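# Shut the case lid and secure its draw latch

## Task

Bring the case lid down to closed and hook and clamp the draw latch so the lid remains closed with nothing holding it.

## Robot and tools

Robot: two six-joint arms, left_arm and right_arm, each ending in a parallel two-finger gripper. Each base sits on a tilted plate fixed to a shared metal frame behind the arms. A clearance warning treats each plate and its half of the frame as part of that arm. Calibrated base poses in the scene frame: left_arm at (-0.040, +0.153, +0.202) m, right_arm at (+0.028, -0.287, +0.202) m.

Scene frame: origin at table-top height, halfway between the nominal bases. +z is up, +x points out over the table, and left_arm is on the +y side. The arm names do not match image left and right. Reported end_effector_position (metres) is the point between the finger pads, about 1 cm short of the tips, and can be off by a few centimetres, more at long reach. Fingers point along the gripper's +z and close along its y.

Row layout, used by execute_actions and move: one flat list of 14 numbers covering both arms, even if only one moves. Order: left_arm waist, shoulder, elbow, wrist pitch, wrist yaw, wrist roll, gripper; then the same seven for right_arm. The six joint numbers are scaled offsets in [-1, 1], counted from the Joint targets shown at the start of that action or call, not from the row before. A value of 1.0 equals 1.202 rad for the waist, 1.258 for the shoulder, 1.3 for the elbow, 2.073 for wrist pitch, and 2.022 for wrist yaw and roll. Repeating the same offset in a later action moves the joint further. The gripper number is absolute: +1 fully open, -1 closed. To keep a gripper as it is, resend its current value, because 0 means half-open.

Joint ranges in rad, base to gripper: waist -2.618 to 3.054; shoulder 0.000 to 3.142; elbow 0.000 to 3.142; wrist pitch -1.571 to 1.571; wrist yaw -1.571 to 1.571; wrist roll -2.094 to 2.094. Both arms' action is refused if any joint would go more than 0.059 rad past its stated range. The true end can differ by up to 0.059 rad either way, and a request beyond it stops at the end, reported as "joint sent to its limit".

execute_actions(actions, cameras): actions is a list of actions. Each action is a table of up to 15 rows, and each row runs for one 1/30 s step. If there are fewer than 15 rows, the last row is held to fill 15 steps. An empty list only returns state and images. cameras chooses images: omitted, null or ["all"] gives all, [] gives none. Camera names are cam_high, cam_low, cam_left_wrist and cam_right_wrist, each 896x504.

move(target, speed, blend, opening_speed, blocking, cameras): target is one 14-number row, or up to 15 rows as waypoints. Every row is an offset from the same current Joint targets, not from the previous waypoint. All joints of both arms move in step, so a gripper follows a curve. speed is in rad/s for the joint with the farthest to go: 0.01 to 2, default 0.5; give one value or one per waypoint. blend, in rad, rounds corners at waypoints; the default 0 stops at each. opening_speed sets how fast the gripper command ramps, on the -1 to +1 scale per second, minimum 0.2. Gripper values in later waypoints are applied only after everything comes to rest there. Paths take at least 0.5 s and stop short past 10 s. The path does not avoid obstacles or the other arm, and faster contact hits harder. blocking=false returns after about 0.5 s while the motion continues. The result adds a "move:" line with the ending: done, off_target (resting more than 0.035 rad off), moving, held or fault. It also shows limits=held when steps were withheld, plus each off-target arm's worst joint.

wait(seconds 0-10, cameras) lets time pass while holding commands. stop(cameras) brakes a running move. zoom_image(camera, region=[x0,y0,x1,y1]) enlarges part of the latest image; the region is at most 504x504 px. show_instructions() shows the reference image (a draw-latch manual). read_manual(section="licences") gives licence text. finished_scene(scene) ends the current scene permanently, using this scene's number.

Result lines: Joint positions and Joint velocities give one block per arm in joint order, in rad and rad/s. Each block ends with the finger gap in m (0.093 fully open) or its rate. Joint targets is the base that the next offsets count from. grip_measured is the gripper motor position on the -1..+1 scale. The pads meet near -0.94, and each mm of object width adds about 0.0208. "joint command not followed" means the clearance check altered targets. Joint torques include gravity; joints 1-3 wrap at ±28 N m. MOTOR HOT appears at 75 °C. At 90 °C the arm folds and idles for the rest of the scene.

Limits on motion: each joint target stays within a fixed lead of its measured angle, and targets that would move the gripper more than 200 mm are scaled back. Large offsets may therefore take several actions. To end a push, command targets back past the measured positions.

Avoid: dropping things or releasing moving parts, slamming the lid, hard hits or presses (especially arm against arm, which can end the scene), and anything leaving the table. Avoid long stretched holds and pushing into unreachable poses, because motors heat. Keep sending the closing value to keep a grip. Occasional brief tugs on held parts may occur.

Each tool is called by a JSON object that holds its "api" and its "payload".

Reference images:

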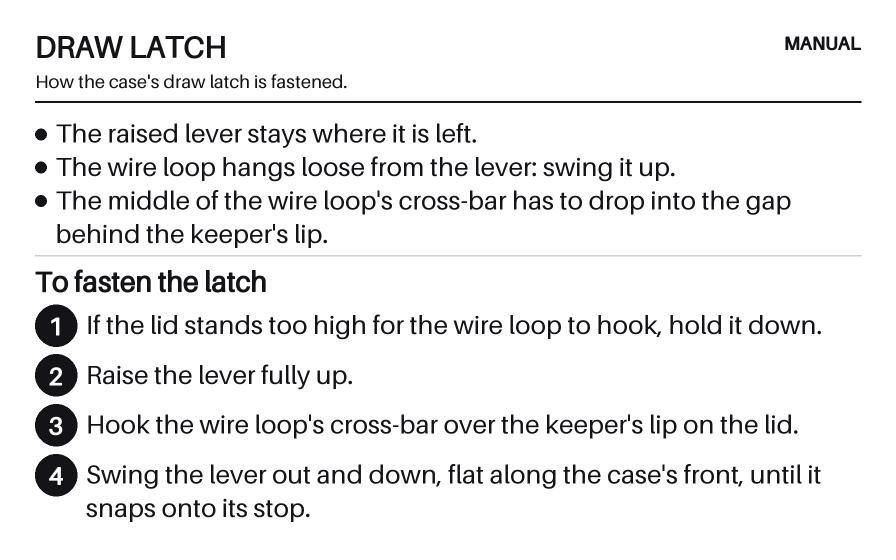

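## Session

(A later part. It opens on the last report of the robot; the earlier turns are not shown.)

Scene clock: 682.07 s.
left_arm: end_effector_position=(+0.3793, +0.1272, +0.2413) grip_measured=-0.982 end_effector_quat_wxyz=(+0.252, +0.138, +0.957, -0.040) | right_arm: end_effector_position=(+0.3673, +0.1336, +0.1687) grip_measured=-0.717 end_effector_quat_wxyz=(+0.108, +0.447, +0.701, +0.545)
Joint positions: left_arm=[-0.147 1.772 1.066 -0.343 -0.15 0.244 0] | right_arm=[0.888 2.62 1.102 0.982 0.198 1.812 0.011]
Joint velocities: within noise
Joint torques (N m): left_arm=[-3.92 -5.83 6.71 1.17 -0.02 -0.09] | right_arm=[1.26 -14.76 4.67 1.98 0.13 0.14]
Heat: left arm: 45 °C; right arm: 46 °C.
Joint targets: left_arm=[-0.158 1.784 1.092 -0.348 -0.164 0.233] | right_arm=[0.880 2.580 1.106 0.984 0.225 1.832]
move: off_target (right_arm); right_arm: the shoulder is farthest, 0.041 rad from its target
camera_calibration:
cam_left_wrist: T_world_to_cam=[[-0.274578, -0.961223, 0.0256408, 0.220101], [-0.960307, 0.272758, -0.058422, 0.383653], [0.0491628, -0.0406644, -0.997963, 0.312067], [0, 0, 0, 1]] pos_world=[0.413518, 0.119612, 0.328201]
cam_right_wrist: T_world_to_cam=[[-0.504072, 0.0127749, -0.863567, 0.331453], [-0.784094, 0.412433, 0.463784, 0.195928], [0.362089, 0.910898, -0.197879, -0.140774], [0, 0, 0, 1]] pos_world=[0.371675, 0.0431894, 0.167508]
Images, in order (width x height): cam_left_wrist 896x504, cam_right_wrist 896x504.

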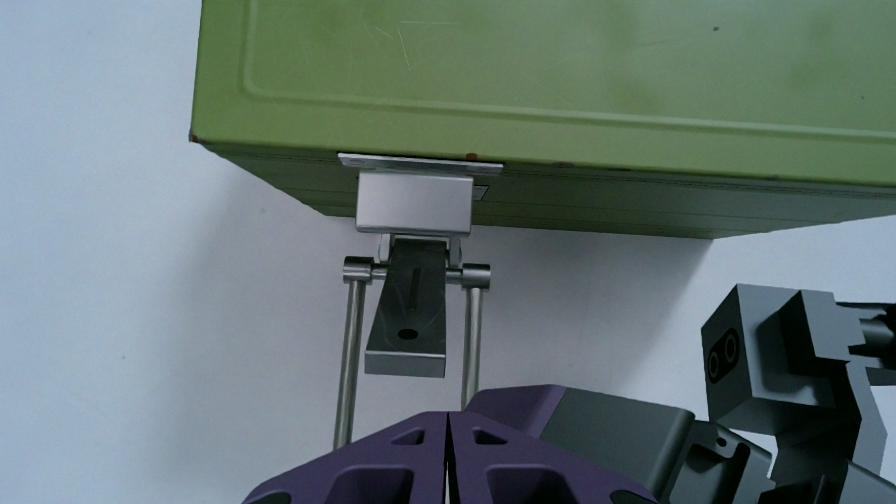

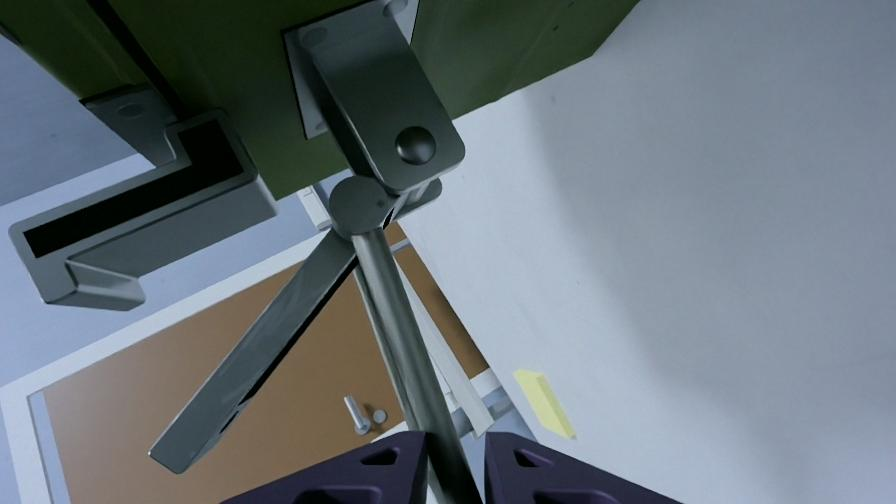

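{"api": "move", "payload": {"target": [[0,-0.3053,-0.1477,-0.0492,0,0,-1,-0.0062,-0.0183,0.0117,-0.0178,-0.0028,0.0089,-0.72],[0,-0.3053,-0.1477,-0.0492,0,0,-1,-0.0095,-0.0493,0.0102,-0.0355,-0.0045,0.0584,-0.72]], "speed": [0.6,0.3], "cameras": ["cam_left_wrist","cam_right_wrist"]}}

Scene clock: 752.57 s.
left_arm: end_effector_position=(+0.3252, +0.1502, +0.2973) grip_measured=-0.982 end_effector_quat_wxyz=(+0.292, +0.128, +0.947, -0.038) | right_arm: end_effector_position=(+0.3762, +0.1296, +0.1860) grip_measured=-0.718 end_effector_quat_wxyz=(+0.077, +0.496, +0.670, +0.548)
Joint positions: left_arm=[-0.147 1.423 0.905 -0.445 -0.15 0.244 0] | right_arm=[0.878 2.557 1.102 0.913 0.201 1.939 0.011]
Joint velocities: within noise
Joint torques (N m): left_arm=[-3.06 -6.6 4.63 1.3 -0.02 -0.09] | right_arm=[1.31 -14.68 5.97 1.98 0.05 0.01]
Heat: left arm: 45 °C; right arm: 55 °C.
Joint targets: left_arm=[-0.158 1.400 0.900 -0.450 -0.164 0.233] | right_arm=[0.869 2.518 1.120 0.910 0.216 1.950]
move: off_target (right_arm); right_arm: the shoulder is farthest, 0.039 rad from its target
camera_calibration:
cam_left_wrist: T_world_to_cam=[[-0.254975, -0.966815, 0.0160257, 0.22328], [-0.957978, 0.250323, -0.140056, 0.355657], [0.131396, -0.051063, -0.990014, 0.343969], [0, 0, 0, 1]] pos_world=[0.352447, 0.144405, 0.386768]
cam_right_wrist: T_world_to_cam=[[-0.57512, 0.109131, -0.810758, 0.355322], [-0.712889, 0.419281, 0.562132, 0.150583], [0.401282, 0.901273, -0.163339, -0.156885], [0, 0, 0, 1]] pos_world=[0.374657, 0.0394828, 0.177807]
Images, in order (width x height): cam_left_wrist 896x504, cam_right_wrist 896x504.

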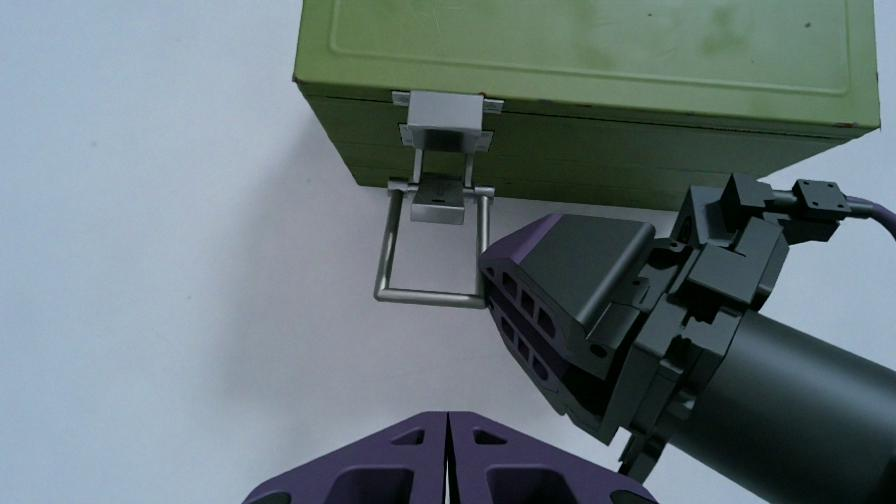

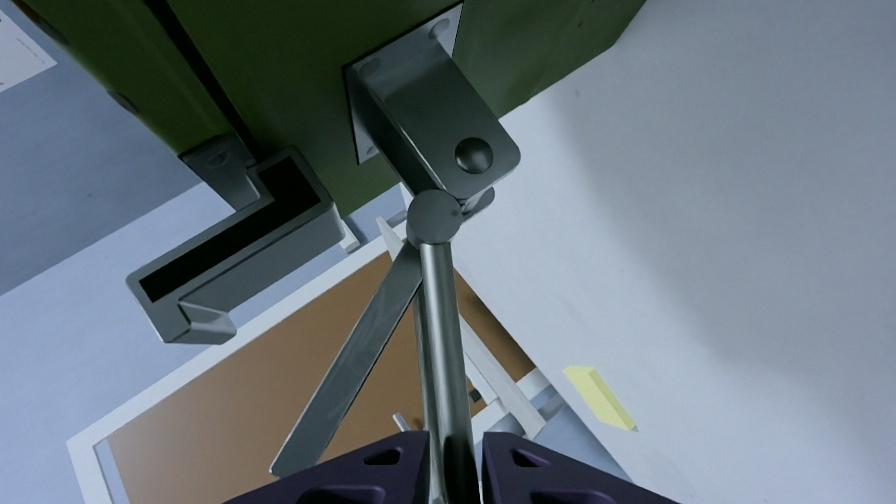

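{"api": "zoom_image", "payload": {"camera": "cam_left_wrist", "region": [360, 150, 560, 330]}}

Scaled by 2.520 from the camera's 896x504 image, which has a finer 1280x720 frame.

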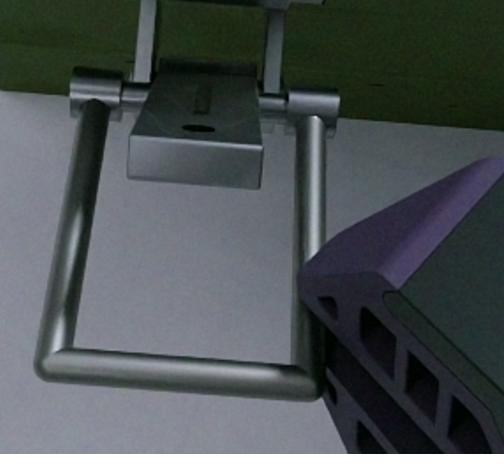

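{"api": "move", "payload": {"target": [0,0,0,0,0,0,-1,-0.0152,-0.0374,0.0222,-0.0356,-0.0077,0.0445,-0.72], "speed": 0.25, "cameras": ["cam_left_wrist","cam_right_wrist"]}}

Scene clock: 823.30 s.
left_arm: end_effector_position=(+0.3252, +0.1502, +0.2972) grip_measured=-0.982 end_effector_quat_wxyz=(+0.292, +0.128, +0.947, -0.038) | right_arm: end_effector_position=(+0.3903, +0.1254, +0.2004) grip_measured=-0.718 end_effector_quat_wxyz=(+0.056, +0.533, +0.643, +0.547)
Joint positions: left_arm=[-0.147 1.423 0.905 -0.445 -0.15 0.244 0] | right_arm=[0.858 2.511 1.124 0.841 0.201 2.03 0.011]
Joint velocities: within noise
Joint torques (N m): left_arm=[-3.07 -6.6 4.63 1.29 -0.01 -0.09] | right_arm=[1.47 -14.71 6.79 1.95 -0.13 0.08]
Heat: left arm: 41 °C; right arm: 54 °C.
Joint targets: left_arm=[-0.158 1.400 0.900 -0.450 -0.164 0.233] | right_arm=[0.850 2.470 1.149 0.836 0.200 2.040]
move: off_target (right_arm); right_arm: the shoulder is farthest, 0.040 rad from its target
camera_calibration:
cam_left_wrist: T_world_to_cam=[[-0.255063, -0.966791, 0.0160658, 0.223273], [-0.958005, 0.250424, -0.139692, 0.355463], [0.13103, -0.0510215, -0.990065, 0.344058], [0, 0, 0, 1]] pos_world=[0.352402, 0.144396, 0.386708]
cam_right_wrist: T_world_to_cam=[[-0.619367, 0.184753, -0.763054, 0.373744], [-0.650546, 0.423329, 0.630542, 0.115734], [0.439517, 0.886938, -0.142006, -0.173821], [0, 0, 0, 1]] pos_world=[0.383172, 0.0361247, 0.187528]
Images, in order (width x height): cam_left_wrist 896x504, cam_right_wrist 896x504.

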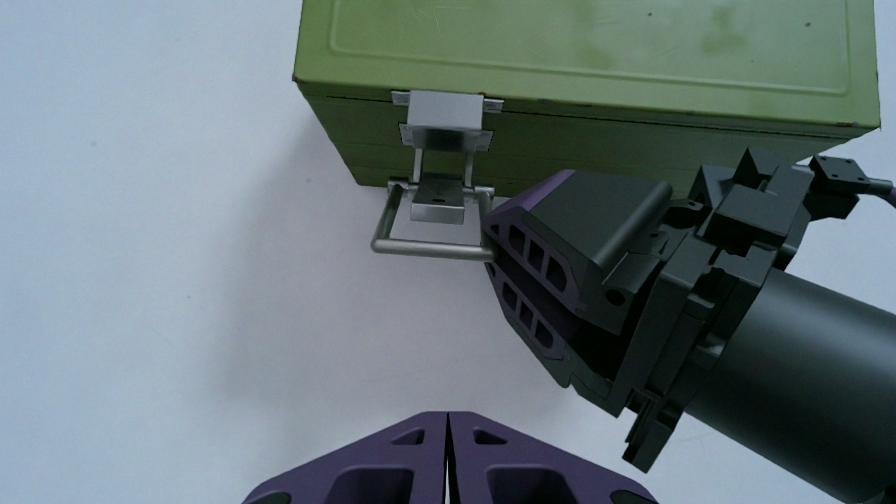

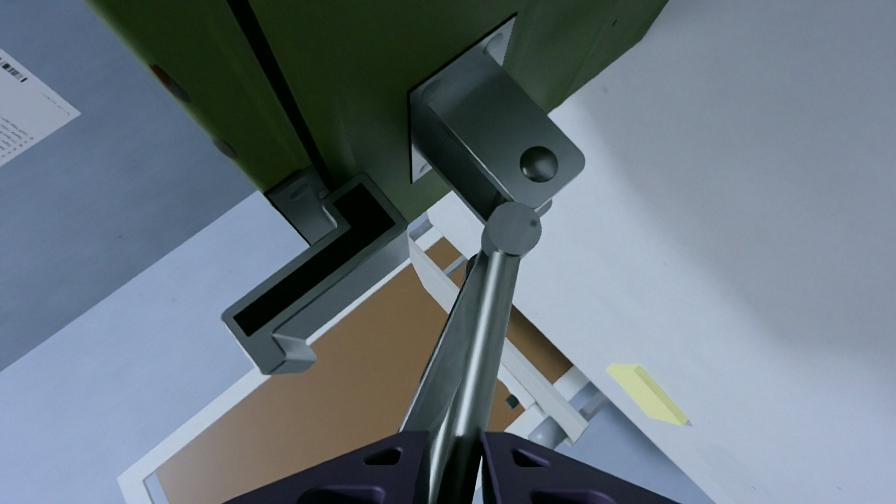

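{"api": "move", "payload": {"target": [0.2735,0.331,-0.2962,0.5655,0.2327,0.1294,-1,0,0,0,0,0,0,-0.72], "speed": 0.6, "cameras": ["cam_left_wrist","cam_right_wrist","cam_high"]}}

Scene clock: 860.70 s.
left_arm: end_effector_position=(+0.3654, +0.1719, +0.1986) grip_measured=-0.982 end_effector_quat_wxyz=(+0.484, +0.146, +0.859, -0.086) | right_arm: end_effector_position=(+0.3903, +0.1254, +0.2004) grip_measured=-0.718 end_effector_quat_wxyz=(+0.055, +0.534, +0.643, +0.547)
Joint positions: left_arm=[0.161 1.806 0.518 0.694 0.287 0.483 0] | right_arm=[0.858 2.511 1.124 0.841 0.201 2.031 0.011]
Joint velocities: within noise
Joint torques (N m): left_arm=[-1.28 -4.94 2.59 1.93 0.57 0.14] | right_arm=[1.66 -14.84 6.8 1.97 -0.17 -0.03]
Heat: left arm: 40 °C; right arm: 56 °C.
Joint targets: left_arm=[0.171 1.816 0.515 0.723 0.306 0.495] | right_arm=[0.850 2.470 1.149 0.837 0.200 2.040]
move: off_target (right_arm); right_arm: the shoulder is farthest, 0.041 rad from its target
camera_calibration:
cam_left_wrist: T_world_to_cam=[[-0.333205, -0.942428, 0.0283645, 0.278018], [-0.79884, 0.266203, -0.539435, 0.393286], [0.500828, -0.202401, -0.841549, 0.10367], [0, 0, 0, 1]] pos_world=[0.354889, 0.178301, 0.29151]
cam_right_wrist: T_world_to_cam=[[-0.619686, 0.185321, -0.762657, 0.373718], [-0.650108, 0.42321, 0.631073, 0.115472], [0.439715, 0.886876, -0.141779, -0.173936], [0, 0, 0, 1]] pos_world=[0.383139, 0.0361332, 0.187487]
Images, in order (width x height): cam_high 896x504, cam_left_wrist 896x504, cam_right_wrist 896x504.

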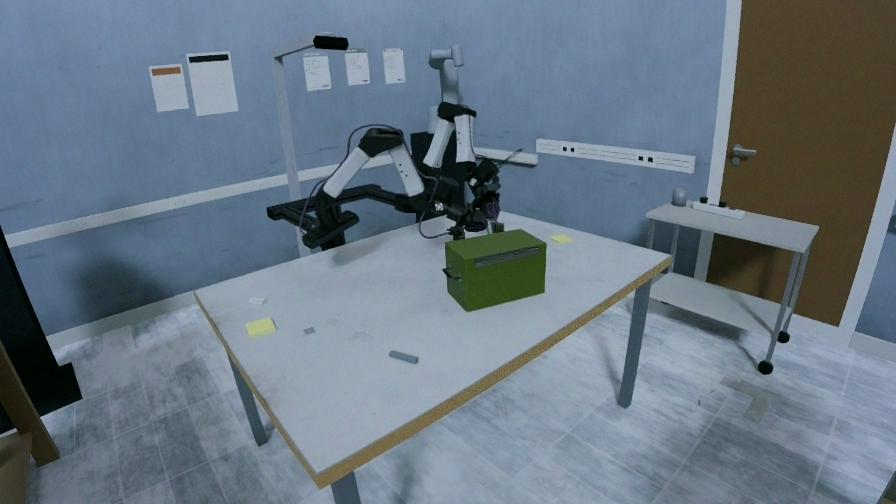

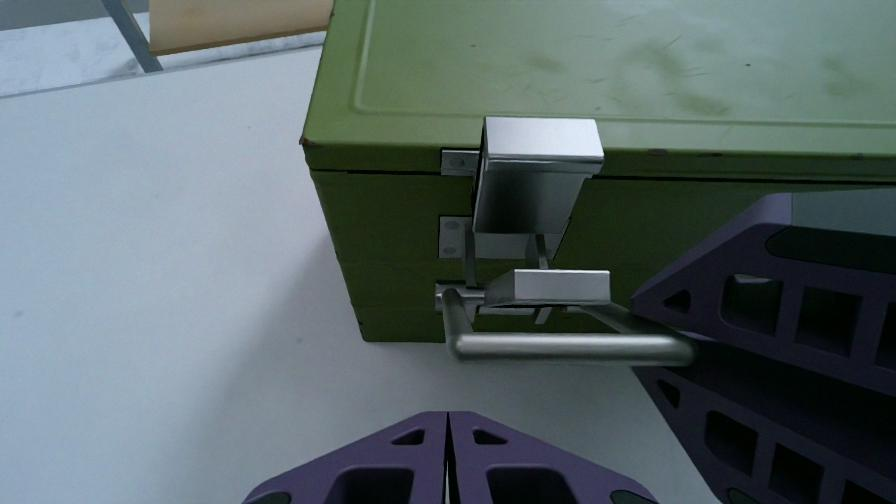

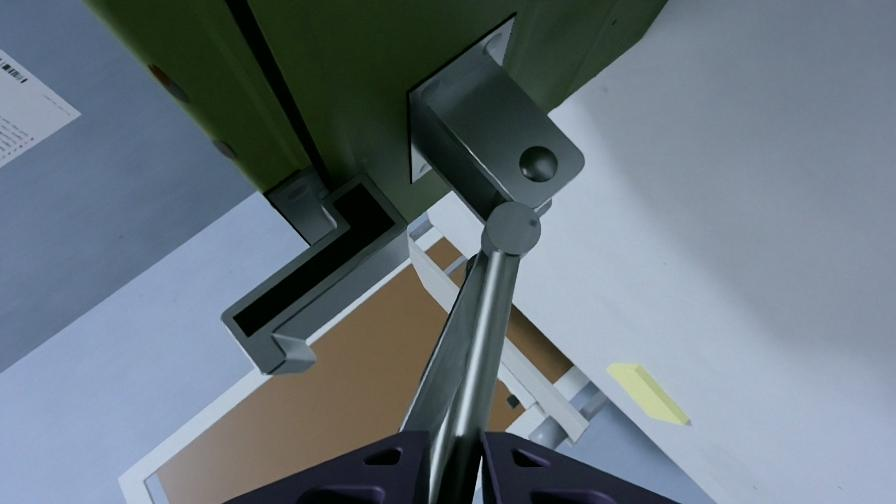

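{"api": "move", "payload": {"target": [-0.0099,0.0586,0.0284,0.0181,-0.0046,-0.004,-1,0,0,0,0,0,0,-0.72], "speed": 0.2, "cameras": ["cam_left_wrist","cam_right_wrist"]}}

Scene clock: 896.07 s.
left_arm: end_effector_position=(+0.3677, +0.1684, +0.1831) grip_measured=-0.982 end_effector_quat_wxyz=(+0.476, +0.146, +0.863, -0.090) | right_arm: end_effector_position=(+0.3903, +0.1254, +0.2004) grip_measured=-0.718 end_effector_quat_wxyz=(+0.055, +0.534, +0.643, +0.547)
Joint positions: left_arm=[0.161 1.879 0.533 0.732 0.288 0.484 0] | right_arm=[0.858 2.511 1.124 0.841 0.201 2.031 0.011]
Joint velocities: within noise
Joint torques (N m): left_arm=[-2.58 -5.11 4.1 1.92 0.46 0.06] | right_arm=[1.51 -14.87 6.75 1.96 -0.15 0.05]
Heat: left arm: 38 °C; right arm: 58 °C.
Joint targets: left_arm=[0.159 1.890 0.552 0.760 0.297 0.487] | right_arm=[0.850 2.470 1.149 0.837 0.200 2.040]
move: off_target (right_arm); right_arm: the shoulder is farthest, 0.041 rad from its target
camera_calibration:
cam_left_wrist: T_world_to_cam=[[-0.337466, -0.940592, 0.037454, 0.275495], [-0.807251, 0.268701, -0.525496, 0.387904], [0.484214, -0.207572, -0.849971, 0.0972807], [0, 0, 0, 1]] pos_world=[0.359002, 0.175091, 0.276209]
cam_right_wrist: T_world_to_cam=[[-0.619686, 0.185321, -0.762657, 0.373718], [-0.650108, 0.42321, 0.631073, 0.115472], [0.439715, 0.886876, -0.141779, -0.173936], [0, 0, 0, 1]] pos_world=[0.383139, 0.0361332, 0.187487]
Images, in order (width x height): cam_left_wrist 896x504, cam_right_wrist 896x504.

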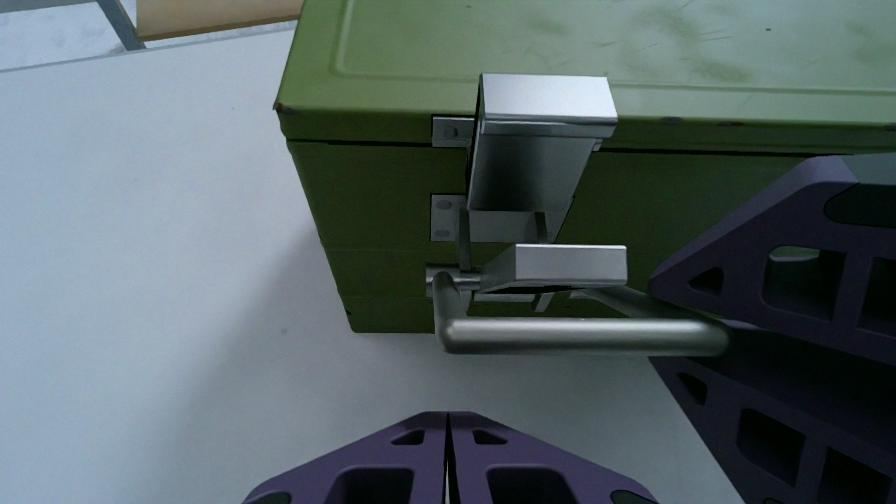

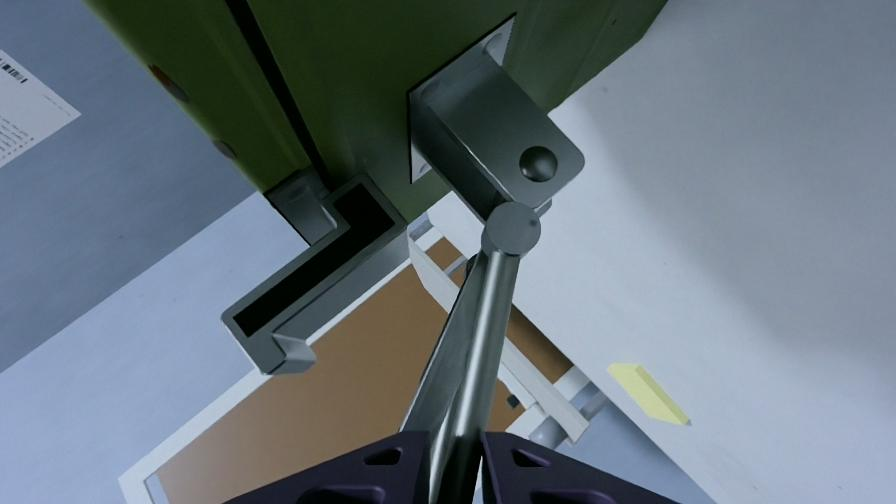

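{"api": "move", "payload": {"target": [[-0.0083,-0.0053,0.0236,-0.0169,-0.0043,-0.0025,-1,0,0,0,0,0,0,-0.72],[-0.0083,-0.0053,0.0236,-0.0169,-0.0043,-0.0025,-1,0,0,0,0,0,0,-0.35]], "speed": 0.2, "opening_speed": 0.6, "cameras": ["cam_left_wrist","cam_right_wrist"]}}

Scene clock: 909.23 s.
left_arm: end_effector_position=(+0.3779, +0.1719, +0.1901) grip_measured=-0.982 end_effector_quat_wxyz=(+0.485, +0.146, +0.858, -0.086) | right_arm: end_effector_position=(+0.3903, +0.1254, +0.2004) grip_measured=-0.352 end_effector_quat_wxyz=(+0.055, +0.534, +0.643, +0.547)
Joint positions: left_arm=[0.161 1.879 0.564 0.724 0.288 0.484 0] | right_arm=[0.858 2.511 1.124 0.841 0.201 2.031 0.028]
Joint velocities: within noise
Joint torques (N m): left_arm=[-3.64 -5.87 4.27 1.66 0.36 0] | right_arm=[1.61 -14.75 6.79 1.97 -0.16 0.03]
Heat: left arm: 38 °C; right arm: 58 °C.
Joint targets: left_arm=[0.149 1.883 0.583 0.725 0.288 0.482] | right_arm=[0.850 2.470 1.149 0.837 0.200 2.040]
move: off_target (right_arm); target 2's new numbers were sent with right_arm's shoulder 0.041 rad from that target; right_arm: the shoulder is farthest, 0.041 rad from its target
camera_calibration:
cam_left_wrist: T_world_to_cam=[[-0.33298, -0.942559, 0.0265889, 0.282658], [-0.797035, 0.266279, -0.542061, 0.398538], [0.503844, -0.201688, -0.839918, 0.088638], [0, 0, 0, 1]] pos_world=[0.367108, 0.178176, 0.282965]
cam_right_wrist: T_world_to_cam=[[-0.619845, 0.185605, -0.762459, 0.373704], [-0.649889, 0.423151, 0.631338, 0.115341], [0.439814, 0.886845, -0.141665, -0.173993], [0, 0, 0, 1]] pos_world=[0.383122, 0.0361375, 0.187466]
Images, in order (width x height): cam_left_wrist 896x504, cam_right_wrist 896x504.

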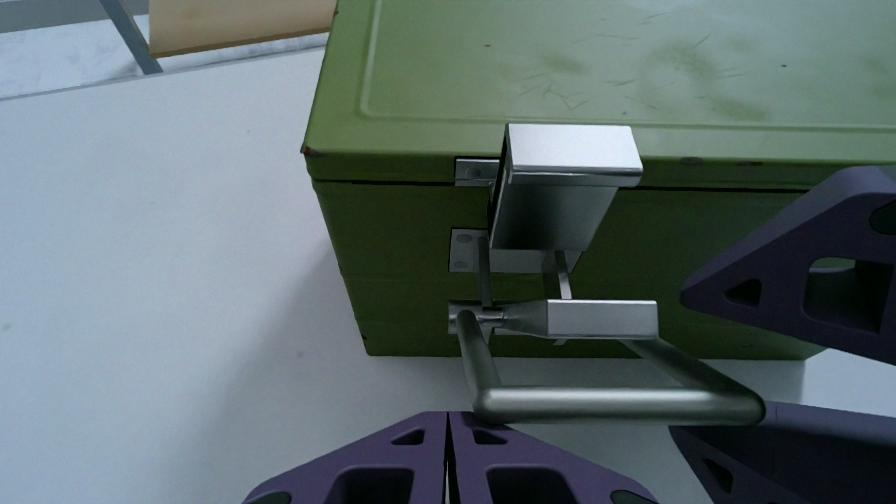

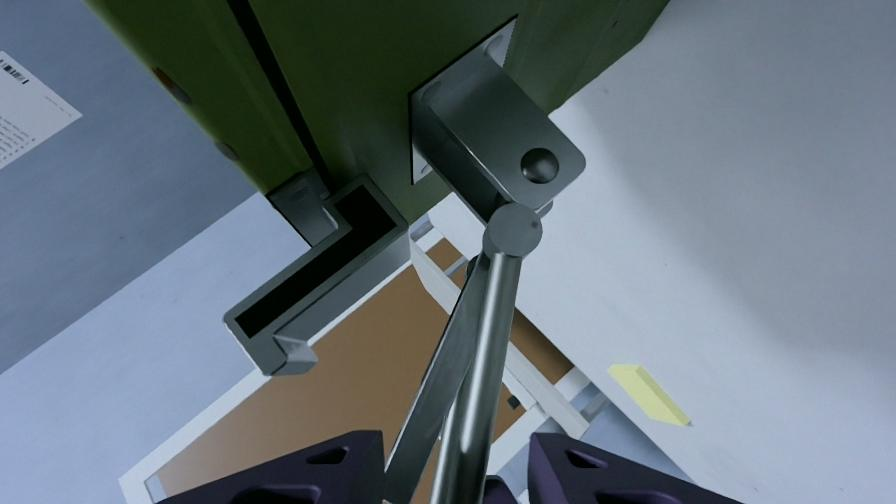

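{"api": "move", "payload": {"target": [-0.0133,0,0,0,0.003,0,-1,0.0233,-0.1243,-0.1717,0.0299,0.0119,0,-0.35], "speed": 0.3, "cameras": ["cam_left_wrist","cam_right_wrist"]}}

Scene clock: 925.90 s.
left_arm: end_effector_position=(+0.3780, +0.1664, +0.1913) grip_measured=-0.982 end_effector_quat_wxyz=(+0.486, +0.151, +0.856, -0.089) | right_arm: end_effector_position=(+0.3670, +0.0951, +0.2266) grip_measured=-0.351 end_effector_quat_wxyz=(+0.057, +0.530, +0.642, +0.551)
Joint positions: left_arm=[0.148 1.879 0.564 0.723 0.288 0.484 0] | right_arm=[0.871 2.348 0.932 0.881 0.212 2.031 0.028]
Joint velocities: within noise
Joint torques (N m): left_arm=[-3.95 -5.85 4.27 1.67 0.43 0] | right_arm=[2.55 -13.14 4.12 2.19 0.03 -0.02]
Heat: left arm: 38 °C; right arm: 59 °C.
Joint targets: left_arm=[0.132 1.883 0.583 0.725 0.294 0.482] | right_arm=[0.879 2.314 0.925 0.899 0.224 2.040]
move: done
camera_calibration:
cam_left_wrist: T_world_to_cam=[[-0.34544, -0.938065, 0.0265509, 0.281458], [-0.792234, 0.276339, -0.544061, 0.3976], [0.503028, -0.208975, -0.838625, 0.0897616], [0, 0, 0, 1]] pos_world=[0.367066, 0.172911, 0.284122]
cam_right_wrist: T_world_to_cam=[[-0.611542, 0.188324, -0.768473, 0.38301], [-0.657406, 0.419509, 0.625963, 0.100812], [0.440265, 0.888001, -0.132742, -0.135438], [0, 0, 0, 1]] pos_world=[0.36013, 0.00584791, 0.21325]
Images, in order (width x height): cam_left_wrist 896x504, cam_right_wrist 896x504.

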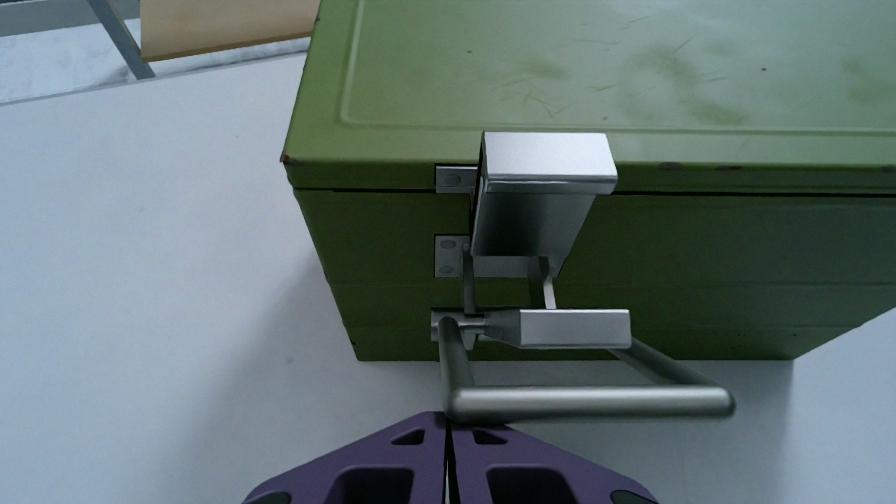

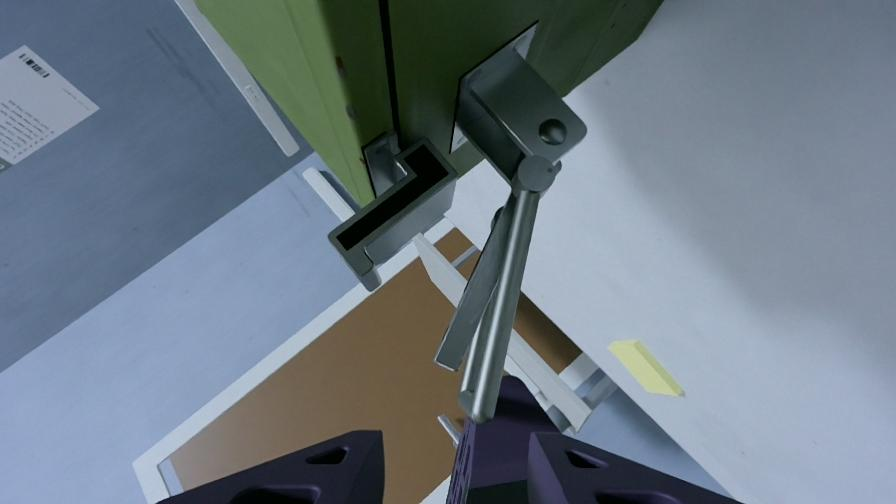

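{"api": "move", "payload": {"target": [-0.0324,0.0016,0.0346,-0.018,-0.0202,-0.0109,-1,0,0,0,0,0,0,-0.35], "speed": 0.15, "cameras": ["cam_left_wrist","cam_right_wrist"]}}

Scene clock: 948.47 s.
left_arm: end_effector_position=(+0.3892, +0.1559, +0.1999) grip_measured=-0.982 end_effector_quat_wxyz=(+0.488, +0.159, +0.853, -0.091) | right_arm: end_effector_position=(+0.3672, +0.0950, +0.2268) grip_measured=-0.351 end_effector_quat_wxyz=(+0.058, +0.531, +0.641, +0.551)
Joint positions: left_arm=[0.107 1.879 0.606 0.687 0.267 0.471 0] | right_arm=[0.871 2.348 0.932 0.881 0.213 2.031 0.028]
Joint velocities: within noise
Joint torques (N m): left_arm=[-3.88 -5.85 4.71 1.66 0.2 -0.1] | right_arm=[2.51 -13.07 4 2.16 -0.03 0.04]
Heat: left arm: 38 °C; right arm: 57 °C.
Joint targets: left_arm=[0.094 1.885 0.628 0.688 0.253 0.460] | right_arm=[0.879 2.314 0.925 0.899 0.224 2.040]
move: done
camera_calibration:
cam_left_wrist: T_world_to_cam=[[-0.359767, -0.932775, 0.022312, 0.280881], [-0.783767, 0.289148, -0.549639, 0.409896], [0.506239, -0.215229, -0.835104, 0.0881873], [0, 0, 0, 1]] pos_world=[0.377671, 0.162459, 0.292674]
cam_right_wrist: T_world_to_cam=[[-0.610933, 0.189089, -0.768769, 0.383001], [-0.657417, 0.419864, 0.625713, 0.10087], [0.441094, 0.887671, -0.132198, -0.135825], [0, 0, 0, 1]] pos_world=[0.360213, 0.00579507, 0.213368]
Images, in order (width x height): cam_left_wrist 896x504, cam_right_wrist 896x504.

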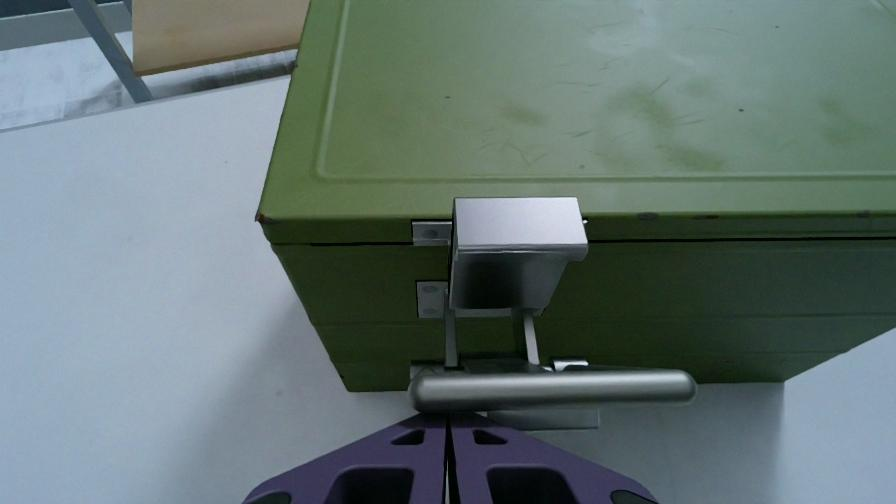

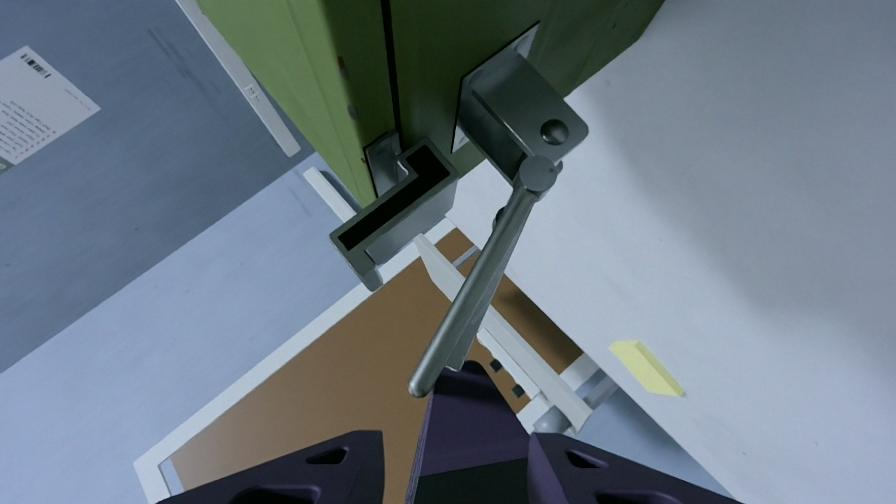

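{"api": "move", "payload": {"target": [[-0.0208,0.0175,0.0446,-0.0161,-0.01,-0.0074,-1,0,0,0,0,0,0,-0.35],[-0.0374,0.05,0.0913,-0.0244,-0.0182,-0.0114,-1,0,0,0,0,0,0,-0.35]], "speed": 0.15, "blend": [0.02,0], "cameras": ["cam_left_wrist","cam_right_wrist"]}}

Scene clock: 955.97 s.
left_arm: end_effector_position=(+0.4208, +0.1498, +0.2093) grip_measured=-0.982 end_effector_quat_wxyz=(+0.496, +0.156, +0.850, -0.085) | right_arm: end_effector_position=(+0.3672, +0.0950, +0.2268) grip_measured=-0.351 end_effector_quat_wxyz=(+0.058, +0.531, +0.641, +0.551)
Joint positions: left_arm=[0.067 1.931 0.724 0.65 0.226 0.448 0] | right_arm=[0.871 2.348 0.932 0.881 0.213 2.031 0.028]
Joint velocities: within noise
Joint torques (N m): left_arm=[-4.63 -5.61 5.08 1.58 0.21 -0.09] | right_arm=[2.5 -12.98 4.07 2.17 0.01 0.05]
Heat: left arm: 38 °C; right arm: 57 °C.
Joint targets: left_arm=[0.049 1.948 0.746 0.637 0.217 0.437] | right_arm=[0.879 2.314 0.925 0.899 0.224 2.040]
move: done
camera_calibration:
cam_left_wrist: T_world_to_cam=[[-0.349769, -0.93678, 0.0102291, 0.285192], [-0.775944, 0.283565, -0.563473, 0.442029], [0.524949, -0.205023, -0.826071, 0.0674994], [0, 0, 0, 1]] pos_world=[0.407307, 0.155657, 0.301913]
cam_right_wrist: T_world_to_cam=[[-0.610933, 0.189089, -0.768769, 0.383001], [-0.657417, 0.419864, 0.625713, 0.10087], [0.441094, 0.887671, -0.132198, -0.135825], [0, 0, 0, 1]] pos_world=[0.360213, 0.00579507, 0.213368]
Images, in order (width x height): cam_left_wrist 896x504, cam_right_wrist 896x504.

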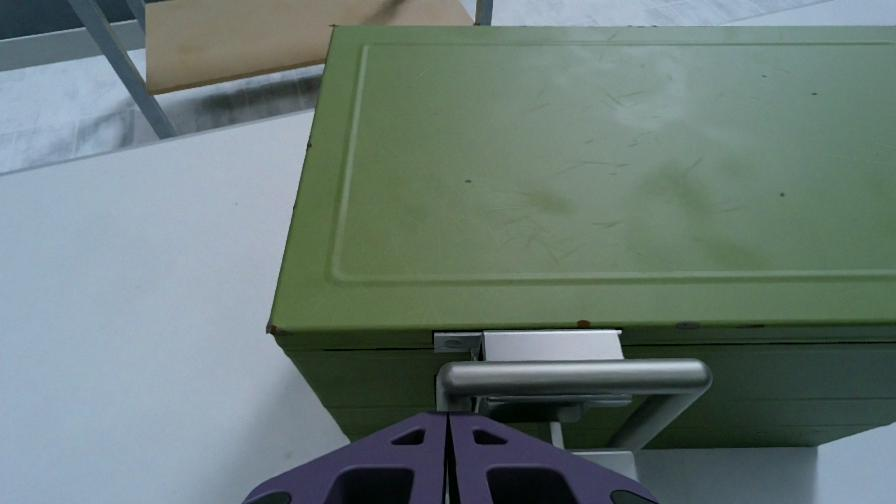

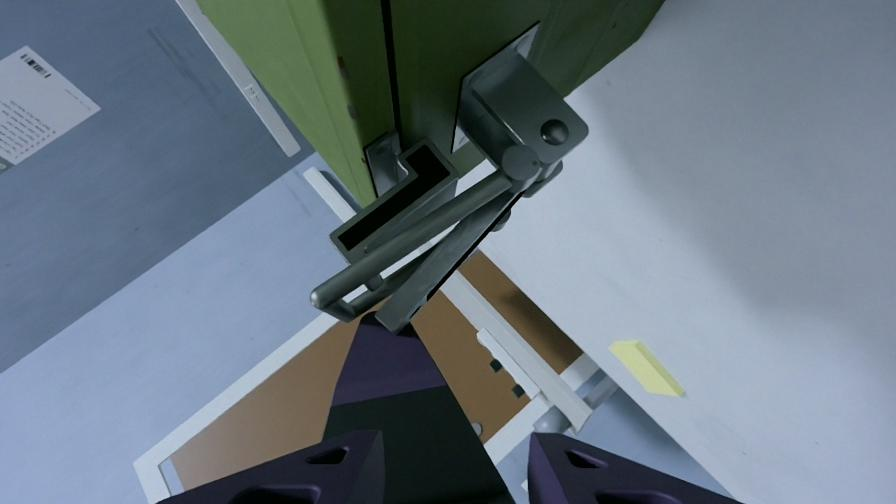

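{"api": "move", "payload": {"target": [-0.0158,0.0449,0.0552,-0.0057,-0.0082,-0.0035,-1,0,0,0,0,0,0,-0.35], "speed": 0.12, "cameras": ["cam_left_wrist","cam_right_wrist"]}}

Scene clock: 967.70 s.
left_arm: end_effector_position=(+0.4366, +0.1529, +0.2061) grip_measured=-0.982 end_effector_quat_wxyz=(+0.494, +0.149, +0.853, -0.072) | right_arm: end_effector_position=(+0.3672, +0.0950, +0.2268) grip_measured=-0.351 end_effector_quat_wxyz=(+0.058, +0.531, +0.641, +0.551)
Joint positions: left_arm=[0.061 1.977 0.788 0.636 0.191 0.443 0] | right_arm=[0.871 2.348 0.932 0.881 0.213 2.031 0.028]
Joint velocities: within noise
Joint torques (N m): left_arm=[-6.02 -5.04 5.87 1.62 0.42 -0.13] | right_arm=[2.59 -12.93 4.21 2.21 -0.02 0.04]
Heat: left arm: 39 °C; right arm: 56 °C.
Joint targets: left_arm=[0.030 2.005 0.818 0.625 0.200 0.429] | right_arm=[0.879 2.314 0.925 0.899 0.224 2.040]
move: done
camera_calibration:
cam_left_wrist: T_world_to_cam=[[-0.325893, -0.945403, -0.00244712, 0.287191], [-0.785468, 0.2722, -0.55583, 0.455919], [0.526149, -0.179219, -0.831293, 0.0537286], [0, 0, 0, 1]] pos_world=[0.423434, 0.15704, 0.29878]
cam_right_wrist: T_world_to_cam=[[-0.610933, 0.189089, -0.768769, 0.383001], [-0.657417, 0.419864, 0.625713, 0.10087], [0.441094, 0.887671, -0.132198, -0.135825], [0, 0, 0, 1]] pos_world=[0.360213, 0.00579507, 0.213368]
Images, in order (width x height): cam_left_wrist 896x504, cam_right_wrist 896x504.

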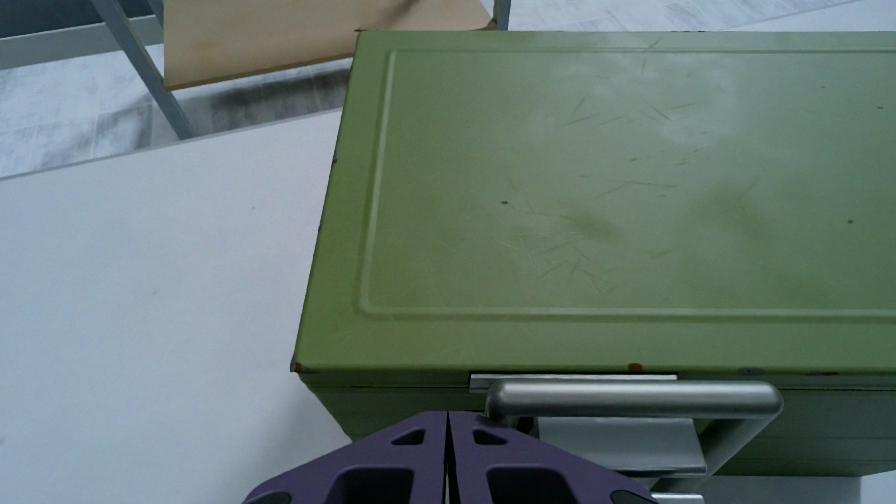

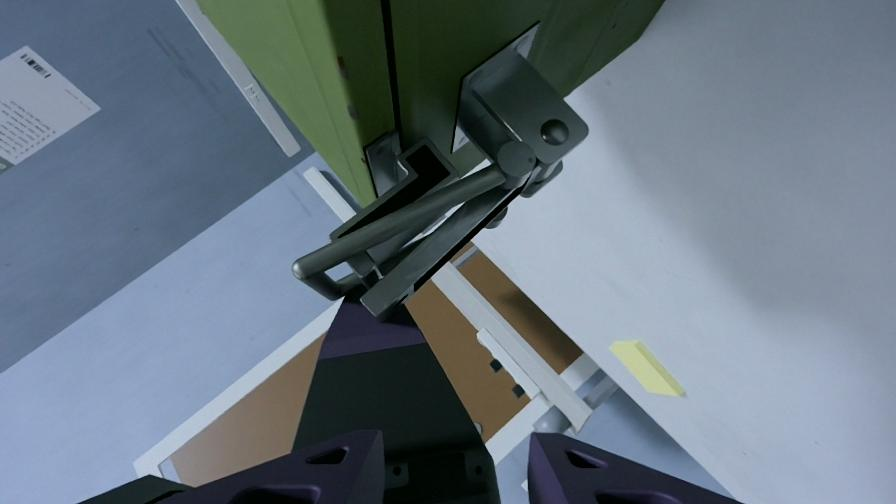

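{"api": "move", "payload": {"target": [0.02,-0.055,-0.065,0.0,0.01,0.0035,-1,0,0,0,0,0,0,-0.35], "speed": 0.3, "cameras": ["cam_left_wrist","cam_right_wrist"]}}

Scene clock: 983.33 s.
left_arm: end_effector_position=(+0.4253, +0.1507, +0.2007) grip_measured=-0.982 end_effector_quat_wxyz=(+0.488, +0.149, +0.857, -0.075) | right_arm: end_effector_position=(+0.3672, +0.0950, +0.2268) grip_measured=-0.351 end_effector_quat_wxyz=(+0.058, +0.531, +0.641, +0.551)
Joint positions: left_arm=[0.061 1.965 0.746 0.651 0.191 0.442 0] | right_arm=[0.871 2.348 0.932 0.881 0.213 2.031 0.028]
Joint velocities: within noise
Joint torques (N m): left_arm=[-3.56 -9.94 2.24 1.45 0.65 -0.03] | right_arm=[2.52 -12.82 4.16 2.07 0 0.06]
Heat: left arm: 39 °C; right arm: 56 °C.
Joint targets: left_arm=[0.054 1.936 0.734 0.625 0.220 0.437] | right_arm=[0.879 2.314 0.925 0.899 0.224 2.040]
move: done
camera_calibration:
cam_left_wrist: T_world_to_cam=[[-0.329275, -0.944227, 0.0036363, 0.281529], [-0.79266, 0.274323, -0.54446, 0.445098], [0.513097, -0.18216, -0.838779, 0.0623427], [0, 0, 0, 1]] pos_world=[0.413524, 0.155083, 0.293606]
cam_right_wrist: T_world_to_cam=[[-0.610933, 0.189089, -0.768769, 0.383001], [-0.657417, 0.419864, 0.625713, 0.10087], [0.441094, 0.887671, -0.132198, -0.135825], [0, 0, 0, 1]] pos_world=[0.360213, 0.00579507, 0.213368]
Images, in order (width x height): cam_left_wrist 896x504, cam_right_wrist 896x504.

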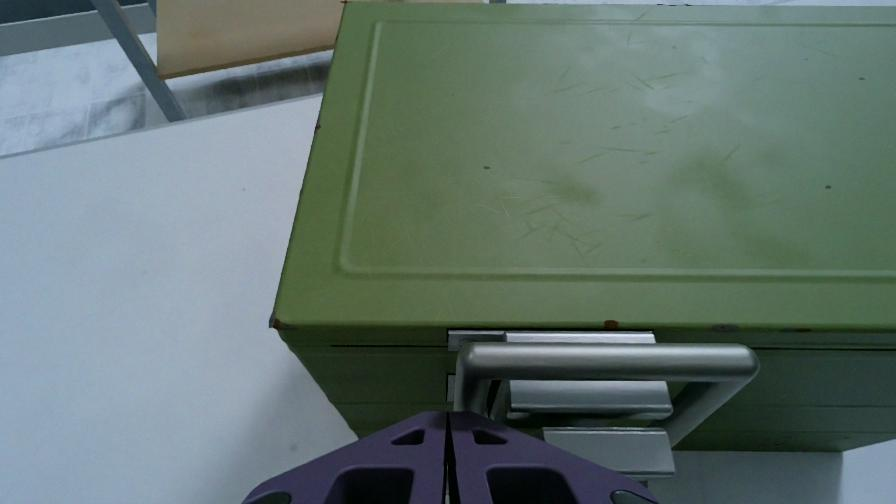

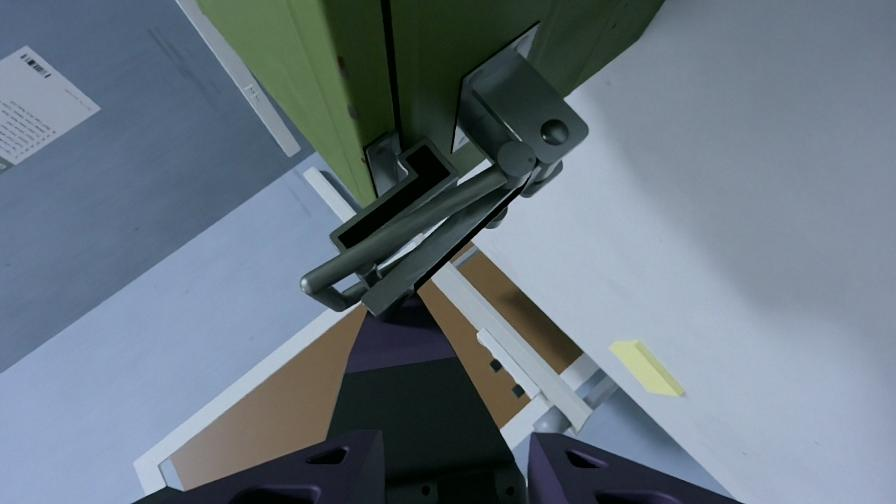

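{"api": "move", "payload": {"target": [-0.0158,-0.026,-0.0098,-0.0029,-0.0041,0,-1,0,0,0,0,0,0,-0.35], "speed": 0.2, "cameras": ["cam_left_wrist","cam_right_wrist"]}}

Scene clock: 1002.57 s.
left_arm: end_effector_position=(+0.4182, +0.1484, +0.2010) grip_measured=-0.982 end_effector_quat_wxyz=(+0.481, +0.152, +0.860, -0.079) | right_arm: end_effector_position=(+0.3672, +0.0950, +0.2268) grip_measured=-0.351 end_effector_quat_wxyz=(+0.058, +0.531, +0.641, +0.551)
Joint positions: left_arm=[0.057 1.942 0.727 0.63 0.191 0.442 0] | right_arm=[0.871 2.348 0.932 0.881 0.213 2.031 0.028]
Joint velocities: within noise
Joint torques (N m): left_arm=[-5 -10.7 2.77 1.58 0.55 -0.04] | right_arm=[2.56 -13.07 3.97 2.19 -0.01 -0.01]
Heat: left arm: 38 °C; right arm: 56 °C.
Joint targets: left_arm=[0.035 1.903 0.721 0.620 0.212 0.437] | right_arm=[0.879 2.314 0.925 0.899 0.224 2.040]
move: off_target (left_arm); left_arm: the shoulder is farthest, 0.039 rad from its target
camera_calibration:
cam_left_wrist: T_world_to_cam=[[-0.337009, -0.941449, 0.00999197, 0.278497], [-0.798724, 0.280267, -0.532438, 0.439532], [0.498463, -0.187417, -0.84641, 0.0741982], [0, 0, 0, 1]] pos_world=[0.407935, 0.15291, 0.294043]
cam_right_wrist: T_world_to_cam=[[-0.610933, 0.189089, -0.768769, 0.383001], [-0.657417, 0.419864, 0.625713, 0.10087], [0.441094, 0.887671, -0.132198, -0.135825], [0, 0, 0, 1]] pos_world=[0.360213, 0.00579507, 0.213368]
Images, in order (width x height): cam_left_wrist 896x504, cam_right_wrist 896x504.

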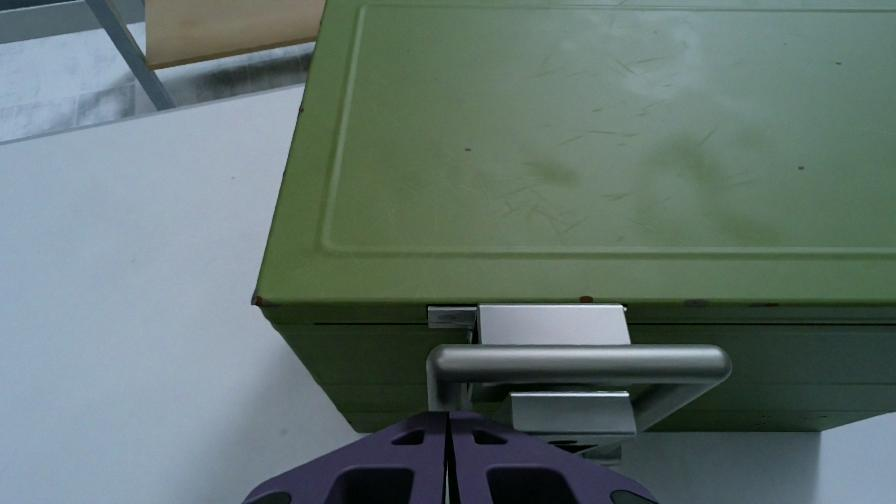

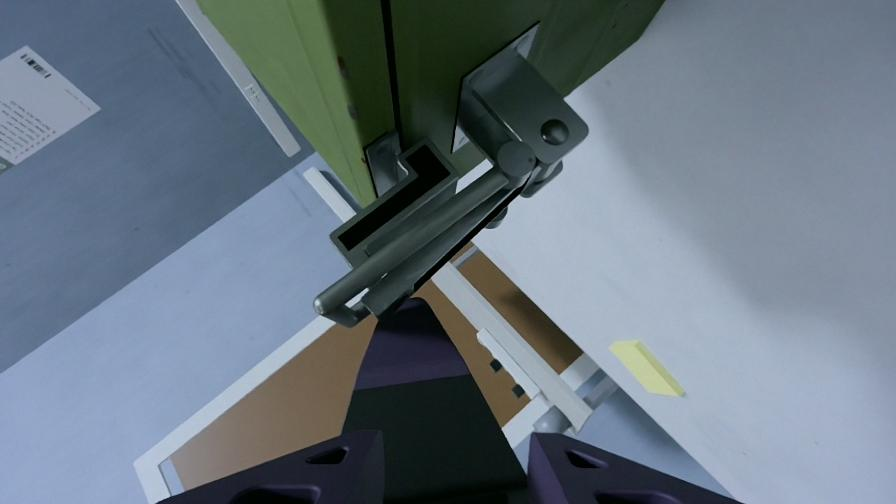

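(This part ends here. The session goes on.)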